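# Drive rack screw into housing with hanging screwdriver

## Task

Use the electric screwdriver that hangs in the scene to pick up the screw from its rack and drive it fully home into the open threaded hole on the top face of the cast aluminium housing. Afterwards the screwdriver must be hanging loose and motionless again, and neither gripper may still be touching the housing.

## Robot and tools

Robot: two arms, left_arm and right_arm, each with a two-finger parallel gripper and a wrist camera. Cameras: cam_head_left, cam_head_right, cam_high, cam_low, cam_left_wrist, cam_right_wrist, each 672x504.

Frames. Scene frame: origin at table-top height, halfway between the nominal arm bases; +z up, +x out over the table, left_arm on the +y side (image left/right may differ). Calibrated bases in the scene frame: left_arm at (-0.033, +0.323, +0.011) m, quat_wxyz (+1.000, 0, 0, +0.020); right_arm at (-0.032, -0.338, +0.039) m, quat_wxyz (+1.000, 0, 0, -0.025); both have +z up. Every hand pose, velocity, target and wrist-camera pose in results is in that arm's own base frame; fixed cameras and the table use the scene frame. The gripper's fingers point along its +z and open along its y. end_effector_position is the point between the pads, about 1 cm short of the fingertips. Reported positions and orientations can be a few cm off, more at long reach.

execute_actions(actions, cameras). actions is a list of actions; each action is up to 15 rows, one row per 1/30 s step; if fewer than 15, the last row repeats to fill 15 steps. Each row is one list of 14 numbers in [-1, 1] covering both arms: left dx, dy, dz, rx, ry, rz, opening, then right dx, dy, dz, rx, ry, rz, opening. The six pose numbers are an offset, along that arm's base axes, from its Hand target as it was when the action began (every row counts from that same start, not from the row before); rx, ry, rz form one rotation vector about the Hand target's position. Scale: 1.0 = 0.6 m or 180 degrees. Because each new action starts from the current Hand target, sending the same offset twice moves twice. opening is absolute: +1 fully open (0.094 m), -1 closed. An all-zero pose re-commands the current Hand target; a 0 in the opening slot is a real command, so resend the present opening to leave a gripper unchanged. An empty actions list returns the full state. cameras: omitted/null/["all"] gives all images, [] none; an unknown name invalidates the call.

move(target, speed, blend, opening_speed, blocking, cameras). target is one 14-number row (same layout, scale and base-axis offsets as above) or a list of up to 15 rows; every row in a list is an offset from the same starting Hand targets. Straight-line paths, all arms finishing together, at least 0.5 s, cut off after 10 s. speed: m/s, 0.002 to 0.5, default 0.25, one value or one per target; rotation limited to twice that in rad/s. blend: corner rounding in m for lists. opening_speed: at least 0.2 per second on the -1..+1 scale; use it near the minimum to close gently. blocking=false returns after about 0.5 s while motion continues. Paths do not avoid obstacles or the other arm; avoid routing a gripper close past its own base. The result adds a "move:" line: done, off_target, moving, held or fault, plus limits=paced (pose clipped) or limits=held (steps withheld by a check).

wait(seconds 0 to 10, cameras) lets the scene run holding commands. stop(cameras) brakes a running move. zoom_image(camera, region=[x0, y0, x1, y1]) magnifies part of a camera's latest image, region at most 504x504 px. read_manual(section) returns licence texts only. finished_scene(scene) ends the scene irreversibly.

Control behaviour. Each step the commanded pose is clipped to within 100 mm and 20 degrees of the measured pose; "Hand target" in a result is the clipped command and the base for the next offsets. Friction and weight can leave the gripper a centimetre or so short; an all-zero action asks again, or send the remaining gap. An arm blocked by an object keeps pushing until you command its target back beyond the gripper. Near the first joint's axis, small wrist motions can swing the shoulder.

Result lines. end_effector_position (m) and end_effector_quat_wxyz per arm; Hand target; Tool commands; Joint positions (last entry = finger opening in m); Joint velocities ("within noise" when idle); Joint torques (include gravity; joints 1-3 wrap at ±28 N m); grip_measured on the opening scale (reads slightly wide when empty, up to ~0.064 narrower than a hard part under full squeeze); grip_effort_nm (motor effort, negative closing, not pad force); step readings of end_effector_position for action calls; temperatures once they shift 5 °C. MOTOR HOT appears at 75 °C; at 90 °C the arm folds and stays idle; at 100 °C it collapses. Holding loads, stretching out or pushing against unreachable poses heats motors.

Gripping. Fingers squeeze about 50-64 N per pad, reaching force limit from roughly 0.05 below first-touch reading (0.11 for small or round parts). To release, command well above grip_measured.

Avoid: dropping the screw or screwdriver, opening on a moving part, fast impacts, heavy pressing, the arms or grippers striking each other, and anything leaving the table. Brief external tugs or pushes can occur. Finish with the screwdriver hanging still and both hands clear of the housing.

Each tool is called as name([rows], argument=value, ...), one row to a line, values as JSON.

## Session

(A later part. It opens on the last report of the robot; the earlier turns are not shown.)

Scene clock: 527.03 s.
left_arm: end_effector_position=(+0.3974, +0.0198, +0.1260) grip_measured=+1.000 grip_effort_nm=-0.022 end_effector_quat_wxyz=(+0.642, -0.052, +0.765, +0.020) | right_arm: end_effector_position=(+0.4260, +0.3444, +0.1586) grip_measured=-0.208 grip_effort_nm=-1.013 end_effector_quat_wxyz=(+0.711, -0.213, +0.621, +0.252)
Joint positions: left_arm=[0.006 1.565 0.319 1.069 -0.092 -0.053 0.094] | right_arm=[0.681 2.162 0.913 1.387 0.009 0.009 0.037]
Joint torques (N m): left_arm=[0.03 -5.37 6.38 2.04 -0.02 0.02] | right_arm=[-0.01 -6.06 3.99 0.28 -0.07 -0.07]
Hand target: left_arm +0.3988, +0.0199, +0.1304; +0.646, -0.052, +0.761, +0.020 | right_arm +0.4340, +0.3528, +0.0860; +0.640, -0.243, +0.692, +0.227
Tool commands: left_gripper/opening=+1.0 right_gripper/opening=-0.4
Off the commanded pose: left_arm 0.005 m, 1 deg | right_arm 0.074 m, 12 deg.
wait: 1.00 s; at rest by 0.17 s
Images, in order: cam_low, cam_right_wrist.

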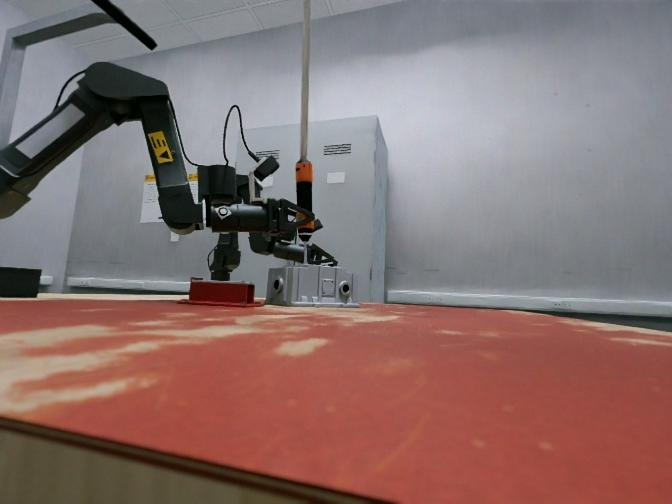

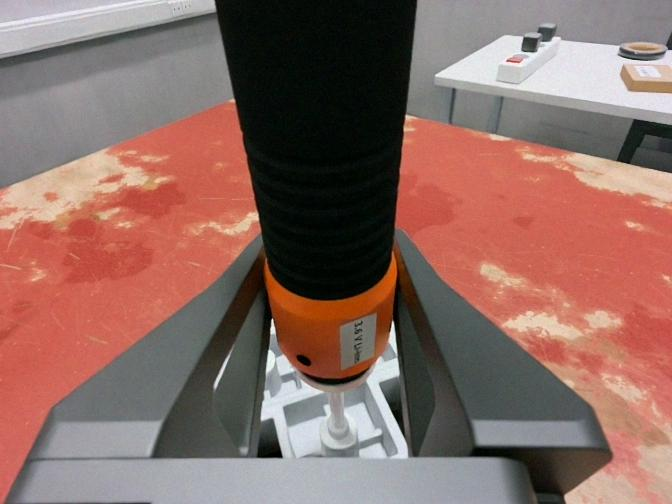

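move(target=[0,0,0,0,0,0,1,0.001,0.001,-0.02,0,0,0,-0.4], speed=0.05, cameras=["cam_right_wrist"])

zoom_image(camera="cam_right_wrist", region=[310, 390, 370, 460])

wait(seconds=0.5, cameras=["cam_right_wrist"])

zoom_image(camera="cam_right_wrist", region=[310, 390, 370, 460])

Scene clock: 539.27 s.
Off the commanded pose: left_arm 0.005 m, 1 deg | right_arm 0.085 m, 14 deg.
move: off_target (right_arm)
Images, in order: cam_right_wrist.

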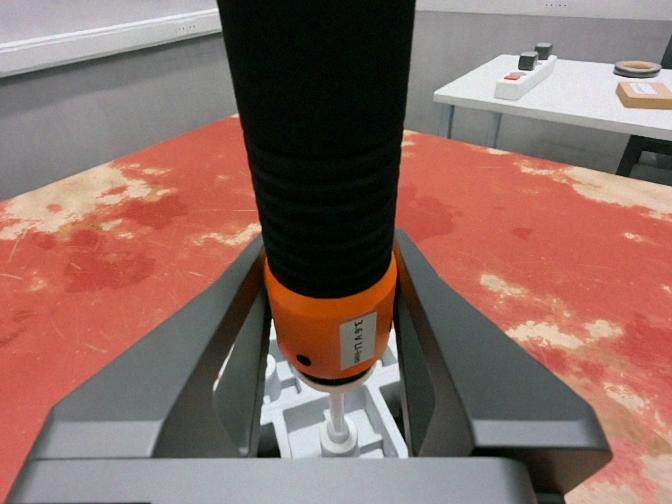

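Scaled by 7.200 from the camera's 672x504 image, which has a finer 960x720 frame.

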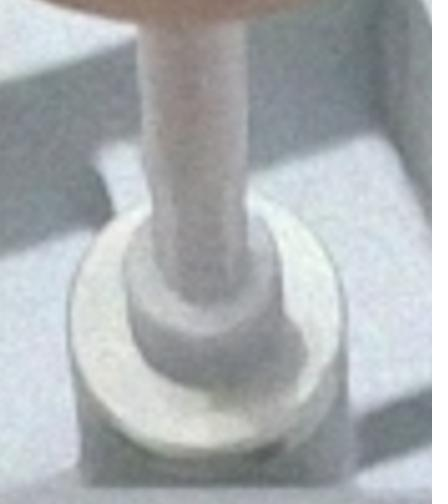

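Scene clock: 539.77 s.
left_arm: end_effector_position=(+0.3974, +0.0198, +0.1260) grip_measured=+1.000 grip_effort_nm=-0.022 end_effector_quat_wxyz=(+0.642, -0.052, +0.765, +0.020) | right_arm: end_effector_position=(+0.4242, +0.3430, +0.1574) grip_measured=-0.208 grip_effort_nm=-1.009 end_effector_quat_wxyz=(+0.721, -0.209, +0.608, +0.256)
Joint positions: left_arm=[0.006 1.565 0.319 1.069 -0.092 -0.053 0.094] | right_arm=[0.681 2.195 0.909 1.46 0.009 0.009 0.037]
Joint torques (N m): left_arm=[0.08 -5.42 6.37 2.02 -0.03 0] | right_arm=[-0.08 -5.65 3.48 0.02 -0.07 -0.07]
Hand target: left_arm +0.3988, +0.0199, +0.1304; +0.646, -0.052, +0.761, +0.020 | right_arm +0.4346, +0.3534, +0.0738; +0.640, -0.243, +0.693, +0.227
Tool commands: left_gripper/opening=+1.0 right_gripper/opening=-0.4
Off the commanded pose: left_arm 0.005 m, 1 deg | right_arm 0.085 m, 14 deg.
wait: 0.50 s; at rest by 0.17 s
Images, in order: cam_right_wrist.

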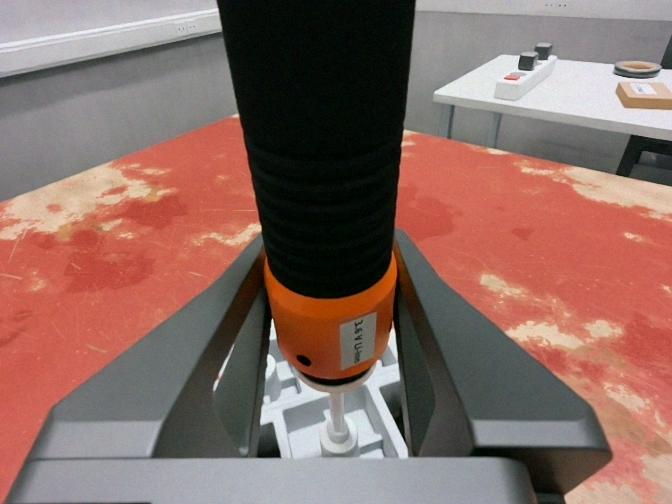

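Scaled by 7.200 from the camera's 672x504 image, which has a finer 960x720 frame.

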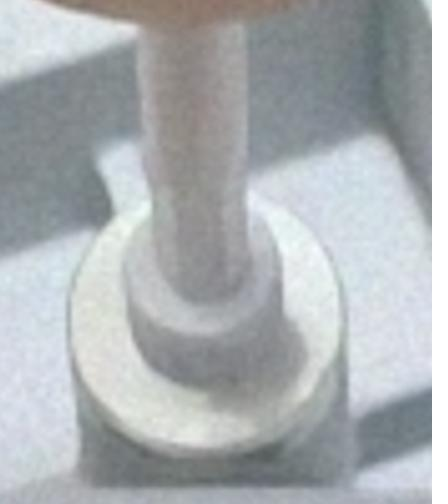

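move([
  [0,0,0,0,0,0,1,-0.017,-0.017,0.22,0.0495,-0.0636,0,-0.4],
  [0,0,0,0,0,0,1,-0.017,-0.017,0.36,0.0495,-0.0636,0,-0.4],
  [0,0,0,0,0,0,1,0.061,-0.400,0.33,0.0338,-0.0737,-0.1483,-0.4],
  [0,0,0,0,0,0,1,0.061,-0.402,0.276,0.0338,-0.0737,-0.1483,-0.4],
], speed=[0.06,0.1,0.12,0.06])

zoom_image(camera="cam_low", region=[200, 0, 340, 200])

zoom_image(camera="cam_high", region=[285, 190, 385, 320])

Scene clock: 571.10 s.
left_arm: end_effector_position=(+0.3974, +0.0198, +0.1260) grip_measured=+1.000 grip_effort_nm=-0.022 end_effector_quat_wxyz=(+0.642, -0.052, +0.765, +0.020) | right_arm: end_effector_position=(+0.4727, +0.1136, +0.2389) grip_measured=-0.208 grip_effort_nm=-1.009 end_effector_quat_wxyz=(+0.756, -0.067, +0.645, +0.082)
Joint positions: left_arm=[0.006 1.565 0.319 1.069 -0.092 -0.053 0.094] | right_arm=[0.247 1.736 0.704 1.19 0.036 -0.001 0.037]
Joint torques (N m): left_arm=[0.03 -5.46 6.38 2.03 0 0.01] | right_arm=[-0.44 -7.51 4.74 1.89 0 -0.05]
Hand target: left_arm +0.3988, +0.0199, +0.1304; +0.646, -0.052, +0.761, +0.020 | right_arm +0.4712, +0.1122, +0.2393; +0.762, -0.068, +0.639, +0.080
Off the commanded pose: left_arm 0.005 m, 1 deg | right_arm 0.002 m, 1 deg.
move: done

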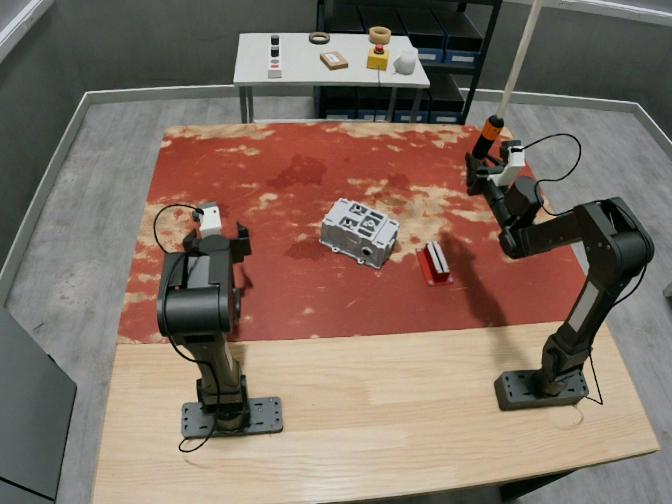

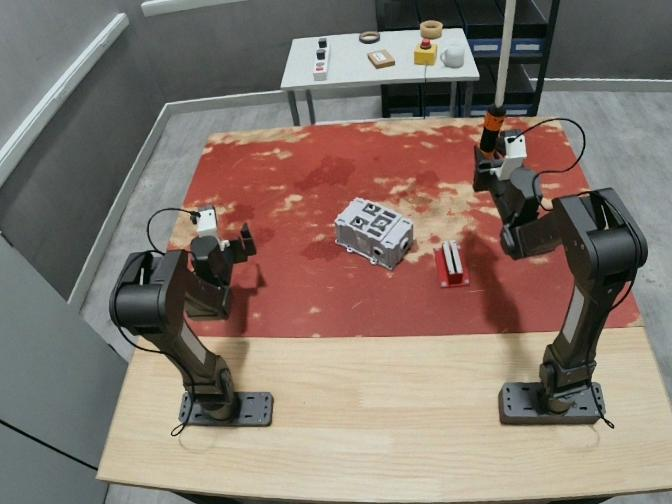

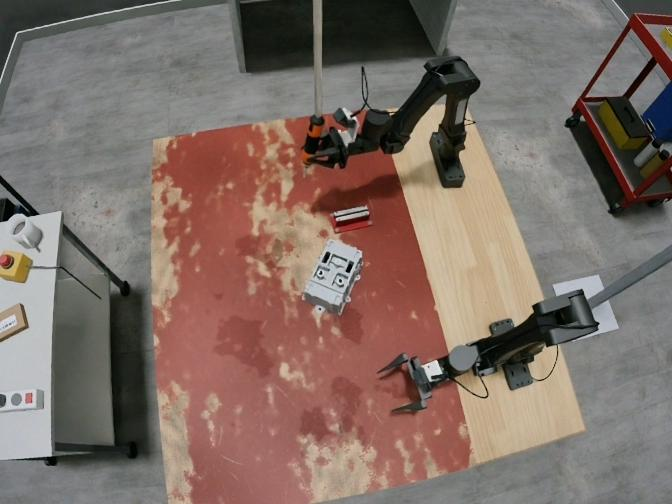

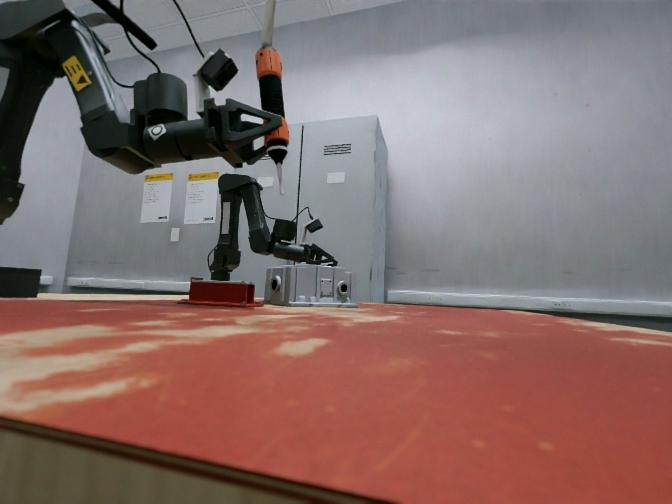

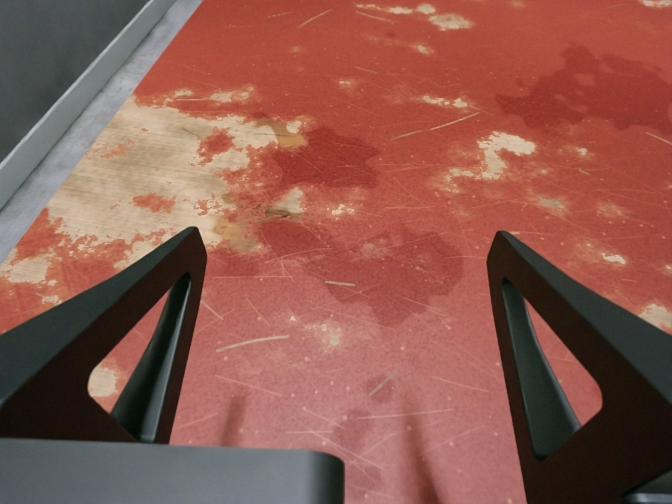

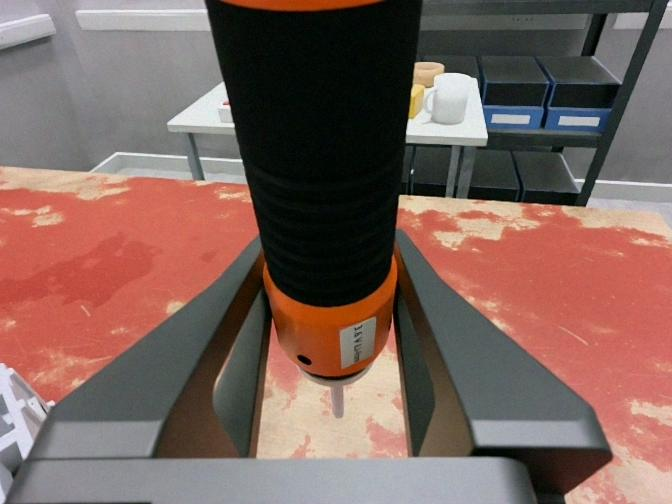

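Scaled by 2.520 from the camera's 672x504 image, which has a finer 960x720 frame.

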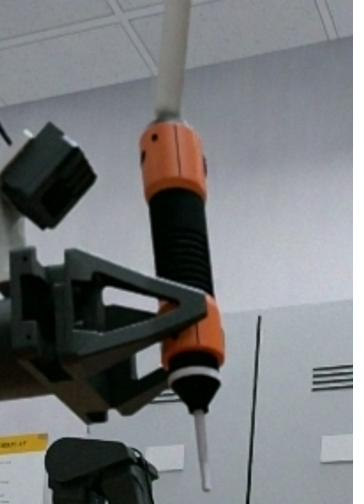

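Scaled by 3.877 from the camera's 672x504 image, which has a finer 960x720 frame.

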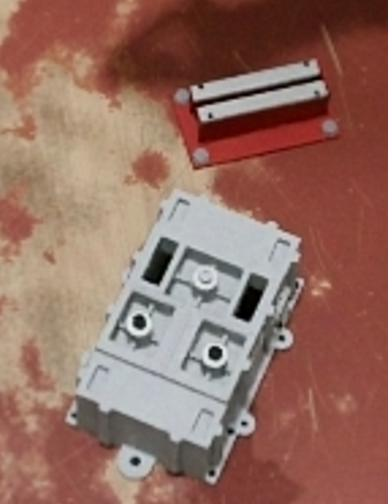

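move(target=[0,0,0,0,0,0,1,-0.001,0,0,-0.0119,0.0565,0,-0.4], speed=0.06, cameras=["cam_low","cam_right_wrist"])

zoom_image(camera="cam_low", region=[200, 0, 340, 200])

Scene clock: 581.53 s.
left_arm: end_effector_position=(+0.3974, +0.0198, +0.1260) grip_measured=+1.000 grip_effort_nm=-0.017 end_effector_quat_wxyz=(+0.642, -0.052, +0.765, +0.020) | right_arm: end_effector_position=(+0.4680, +0.1124, +0.2099) grip_measured=-0.208 grip_effort_nm=-1.013 end_effector_quat_wxyz=(+0.680, -0.078, +0.725, +0.071)
Joint positions: left_arm=[0.006 1.565 0.319 1.069 -0.092 -0.053 0.094] | right_arm=[0.247 1.629 0.72 0.844 0.036 -0.001 0.037]
Joint torques (N m): left_arm=[0.01 -5.41 6.37 2.04 -0.02 0] | right_arm=[-0.29 -10.93 8.96 1.51 -0.03 0.02]
Hand target: left_arm +0.3988, +0.0199, +0.1304; +0.646, -0.052, +0.761, +0.020 | right_arm +0.4706, +0.1121, +0.2394; +0.701, -0.074, +0.706, +0.074
Off the commanded pose: left_arm 0.005 m, 1 deg | right_arm 0.030 m, 3 deg.
move: off_target (right_arm)
Images, in order: cam_low, cam_right_wrist.

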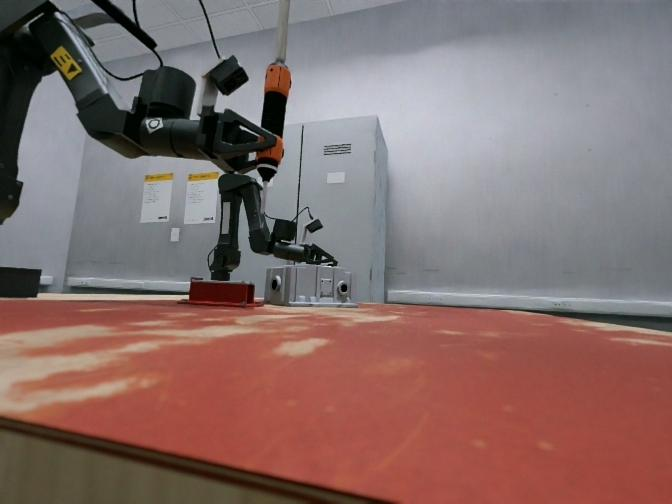

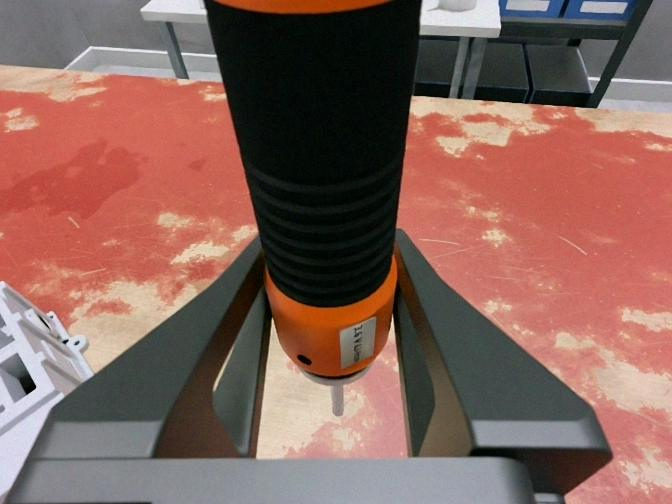

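Scaled by 2.520 from the camera's 672x504 image, which has a finer 960x720 frame.

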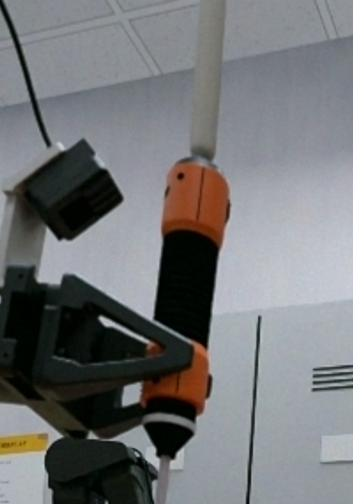

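move([
  [0,0,0,0,0,0,1,0.004,0,0.06,0,0,0,-0.4],
  [0,0,0,0,0,0,1,0.001,0,-0.001,0,0,0,-0.4],
], speed=0.06, cameras=["cam_low","cam_right_wrist"])

zoom_image(camera="cam_low", region=[200, 0, 340, 200])

Scene clock: 588.67 s.
left_arm: end_effector_position=(+0.3974, +0.0198, +0.1260) grip_measured=+1.000 grip_effort_nm=-0.022 end_effector_quat_wxyz=(+0.642, -0.052, +0.765, +0.020) | right_arm: end_effector_position=(+0.4716, +0.1133, +0.2395) grip_measured=-0.208 grip_effort_nm=-1.013 end_effector_quat_wxyz=(+0.697, -0.076, +0.710, +0.073)
Joint positions: left_arm=[0.006 1.565 0.319 1.069 -0.092 -0.053 0.094] | right_arm=[0.247 1.592 0.771 0.802 0.036 -0.001 0.037]
Joint torques (N m): left_arm=[0.05 -5.42 6.38 2.04 -0.02 0.02] | right_arm=[-0.35 -7.08 5.27 1.88 -0.02 0.01]
Hand target: left_arm +0.3988, +0.0199, +0.1304; +0.646, -0.052, +0.761, +0.020 | right_arm +0.4712, +0.1122, +0.2388; +0.701, -0.074, +0.706, +0.074
Off the commanded pose: left_arm 0.005 m, 1 deg | right_arm 0.001 m, 1 deg.
move: done
Images, in order: cam_low, cam_right_wrist.

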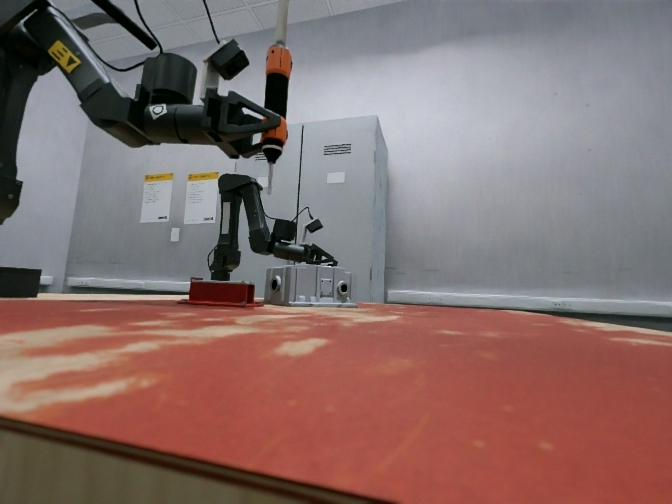

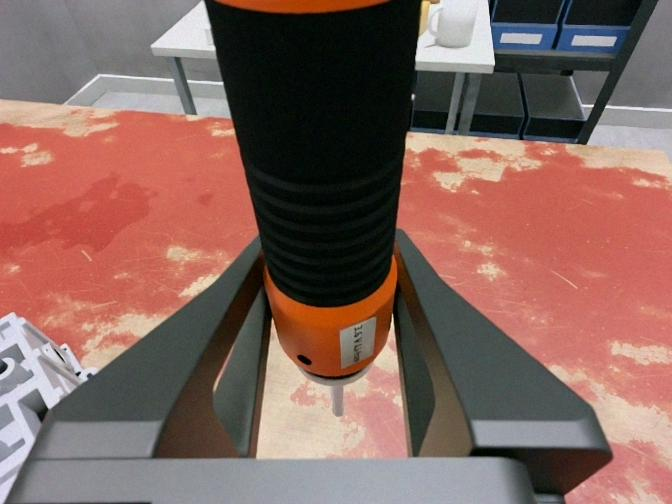

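Scaled by 2.520 from the camera's 672x504 image, which has a finer 960x720 frame.

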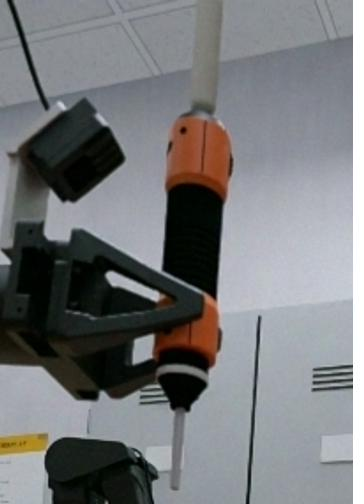

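Matches the pick-up pose. Release and retreat.

move(target=[0,0,0,0,0,0,1,0,0,0,0,0,0,1], opening_speed=0.4, cameras=[])

move(target=[0,0,0,0,0,0,1,-0.25,-0.053,0.005,0,0,0,1], speed=0.12, cameras=["cam_low","cam_right_wrist"])

wait(seconds=2, cameras=["cam_low","cam_right_wrist"])

zoom_image(camera="cam_right_wrist", region=[0, 180, 200, 380])

Scene clock: 598.07 s.
Off the commanded pose: left_arm 0.005 m, 1 deg | right_arm 0.002 m, 1 deg.
move: done

Scene clock: 600.20 s.
Off the commanded pose: left_arm 0.005 m, 1 deg | right_arm 0.004 m, 0 deg.
move: done
Images, in order: cam_low, cam_right_wrist.

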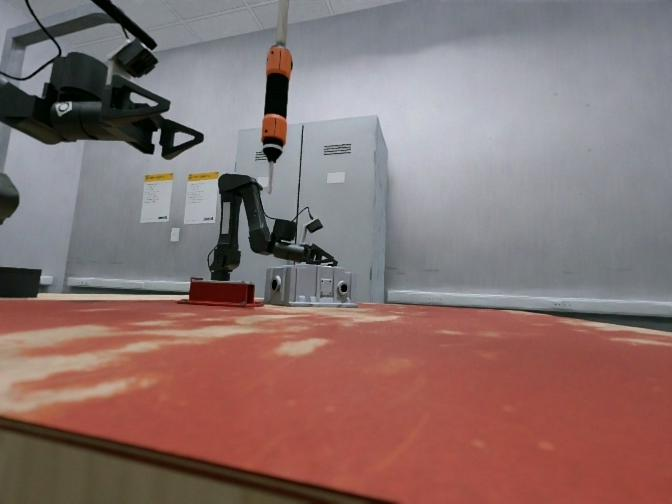

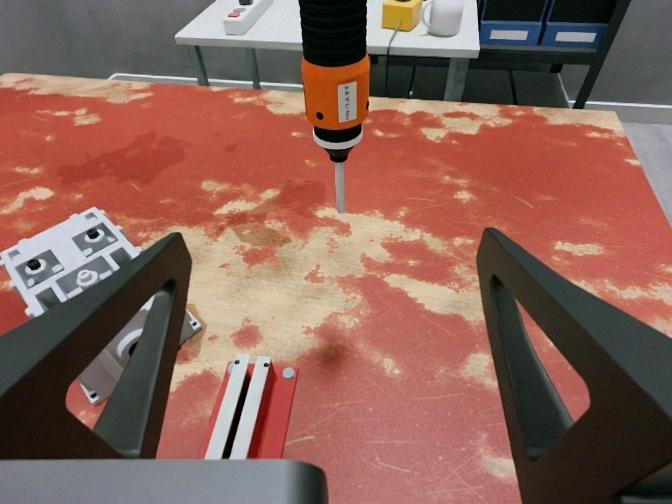

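Scene clock: 602.20 s.
left_arm: end_effector_position=(+0.3974, +0.0198, +0.1260) grip_measured=+1.000 grip_effort_nm=-0.027 end_effector_quat_wxyz=(+0.642, -0.052, +0.765, +0.020) | right_arm: end_effector_position=(+0.3238, +0.0811, +0.2449) grip_measured=+0.998 grip_effort_nm=0.144 end_effector_quat_wxyz=(+0.702, -0.077, +0.704, +0.076)
Joint positions: left_arm=[0.006 1.565 0.319 1.069 -0.092 -0.053 0.094] | right_arm=[0.273 0.834 0.318 0.515 0.057 -0.001 0.094]
Joint torques (N m): left_arm=[0.02 -5.41 6.34 2.04 -0.02 0.02] | right_arm=[0.54 -2.3 5.94 1.56 0.11 0.02]
Hand target: left_arm +0.3988, +0.0199, +0.1304; +0.646, -0.052, +0.761, +0.020 | right_arm +0.3212, +0.0804, +0.2417; +0.701, -0.075, +0.706, +0.074
Tool commands: left_gripper/opening=+1.0 right_gripper/opening=+1.0
Off the commanded pose: left_arm 0.005 m, 1 deg | right_arm 0.004 m, 0 deg.
wait: 2.00 s; at rest by 0.17 s
Images, in order: cam_low, cam_right_wrist.

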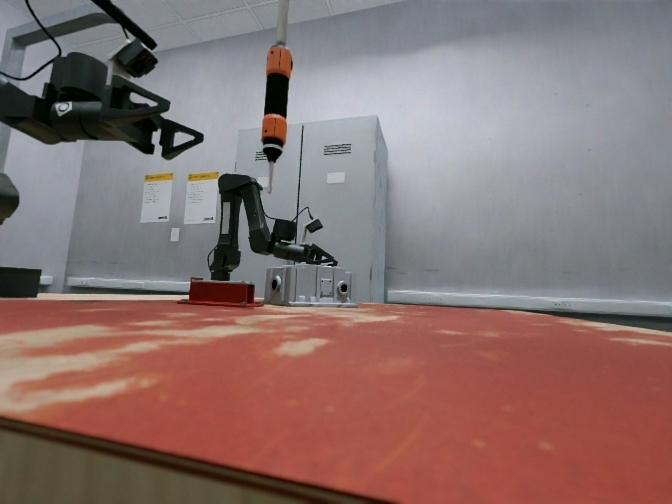

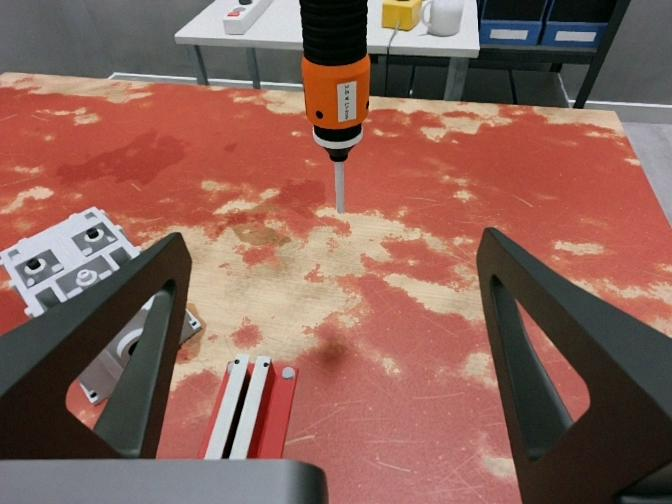

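Scaled by 2.520 from the camera's 672x504 image, which has a finer 960x720 frame.

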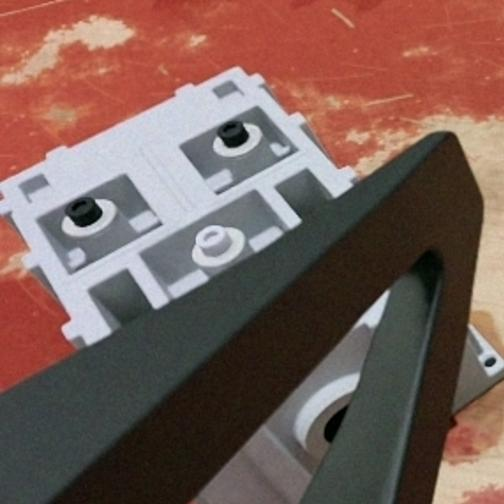

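finished_scene(scene=2)

The scene is finished: the task was done.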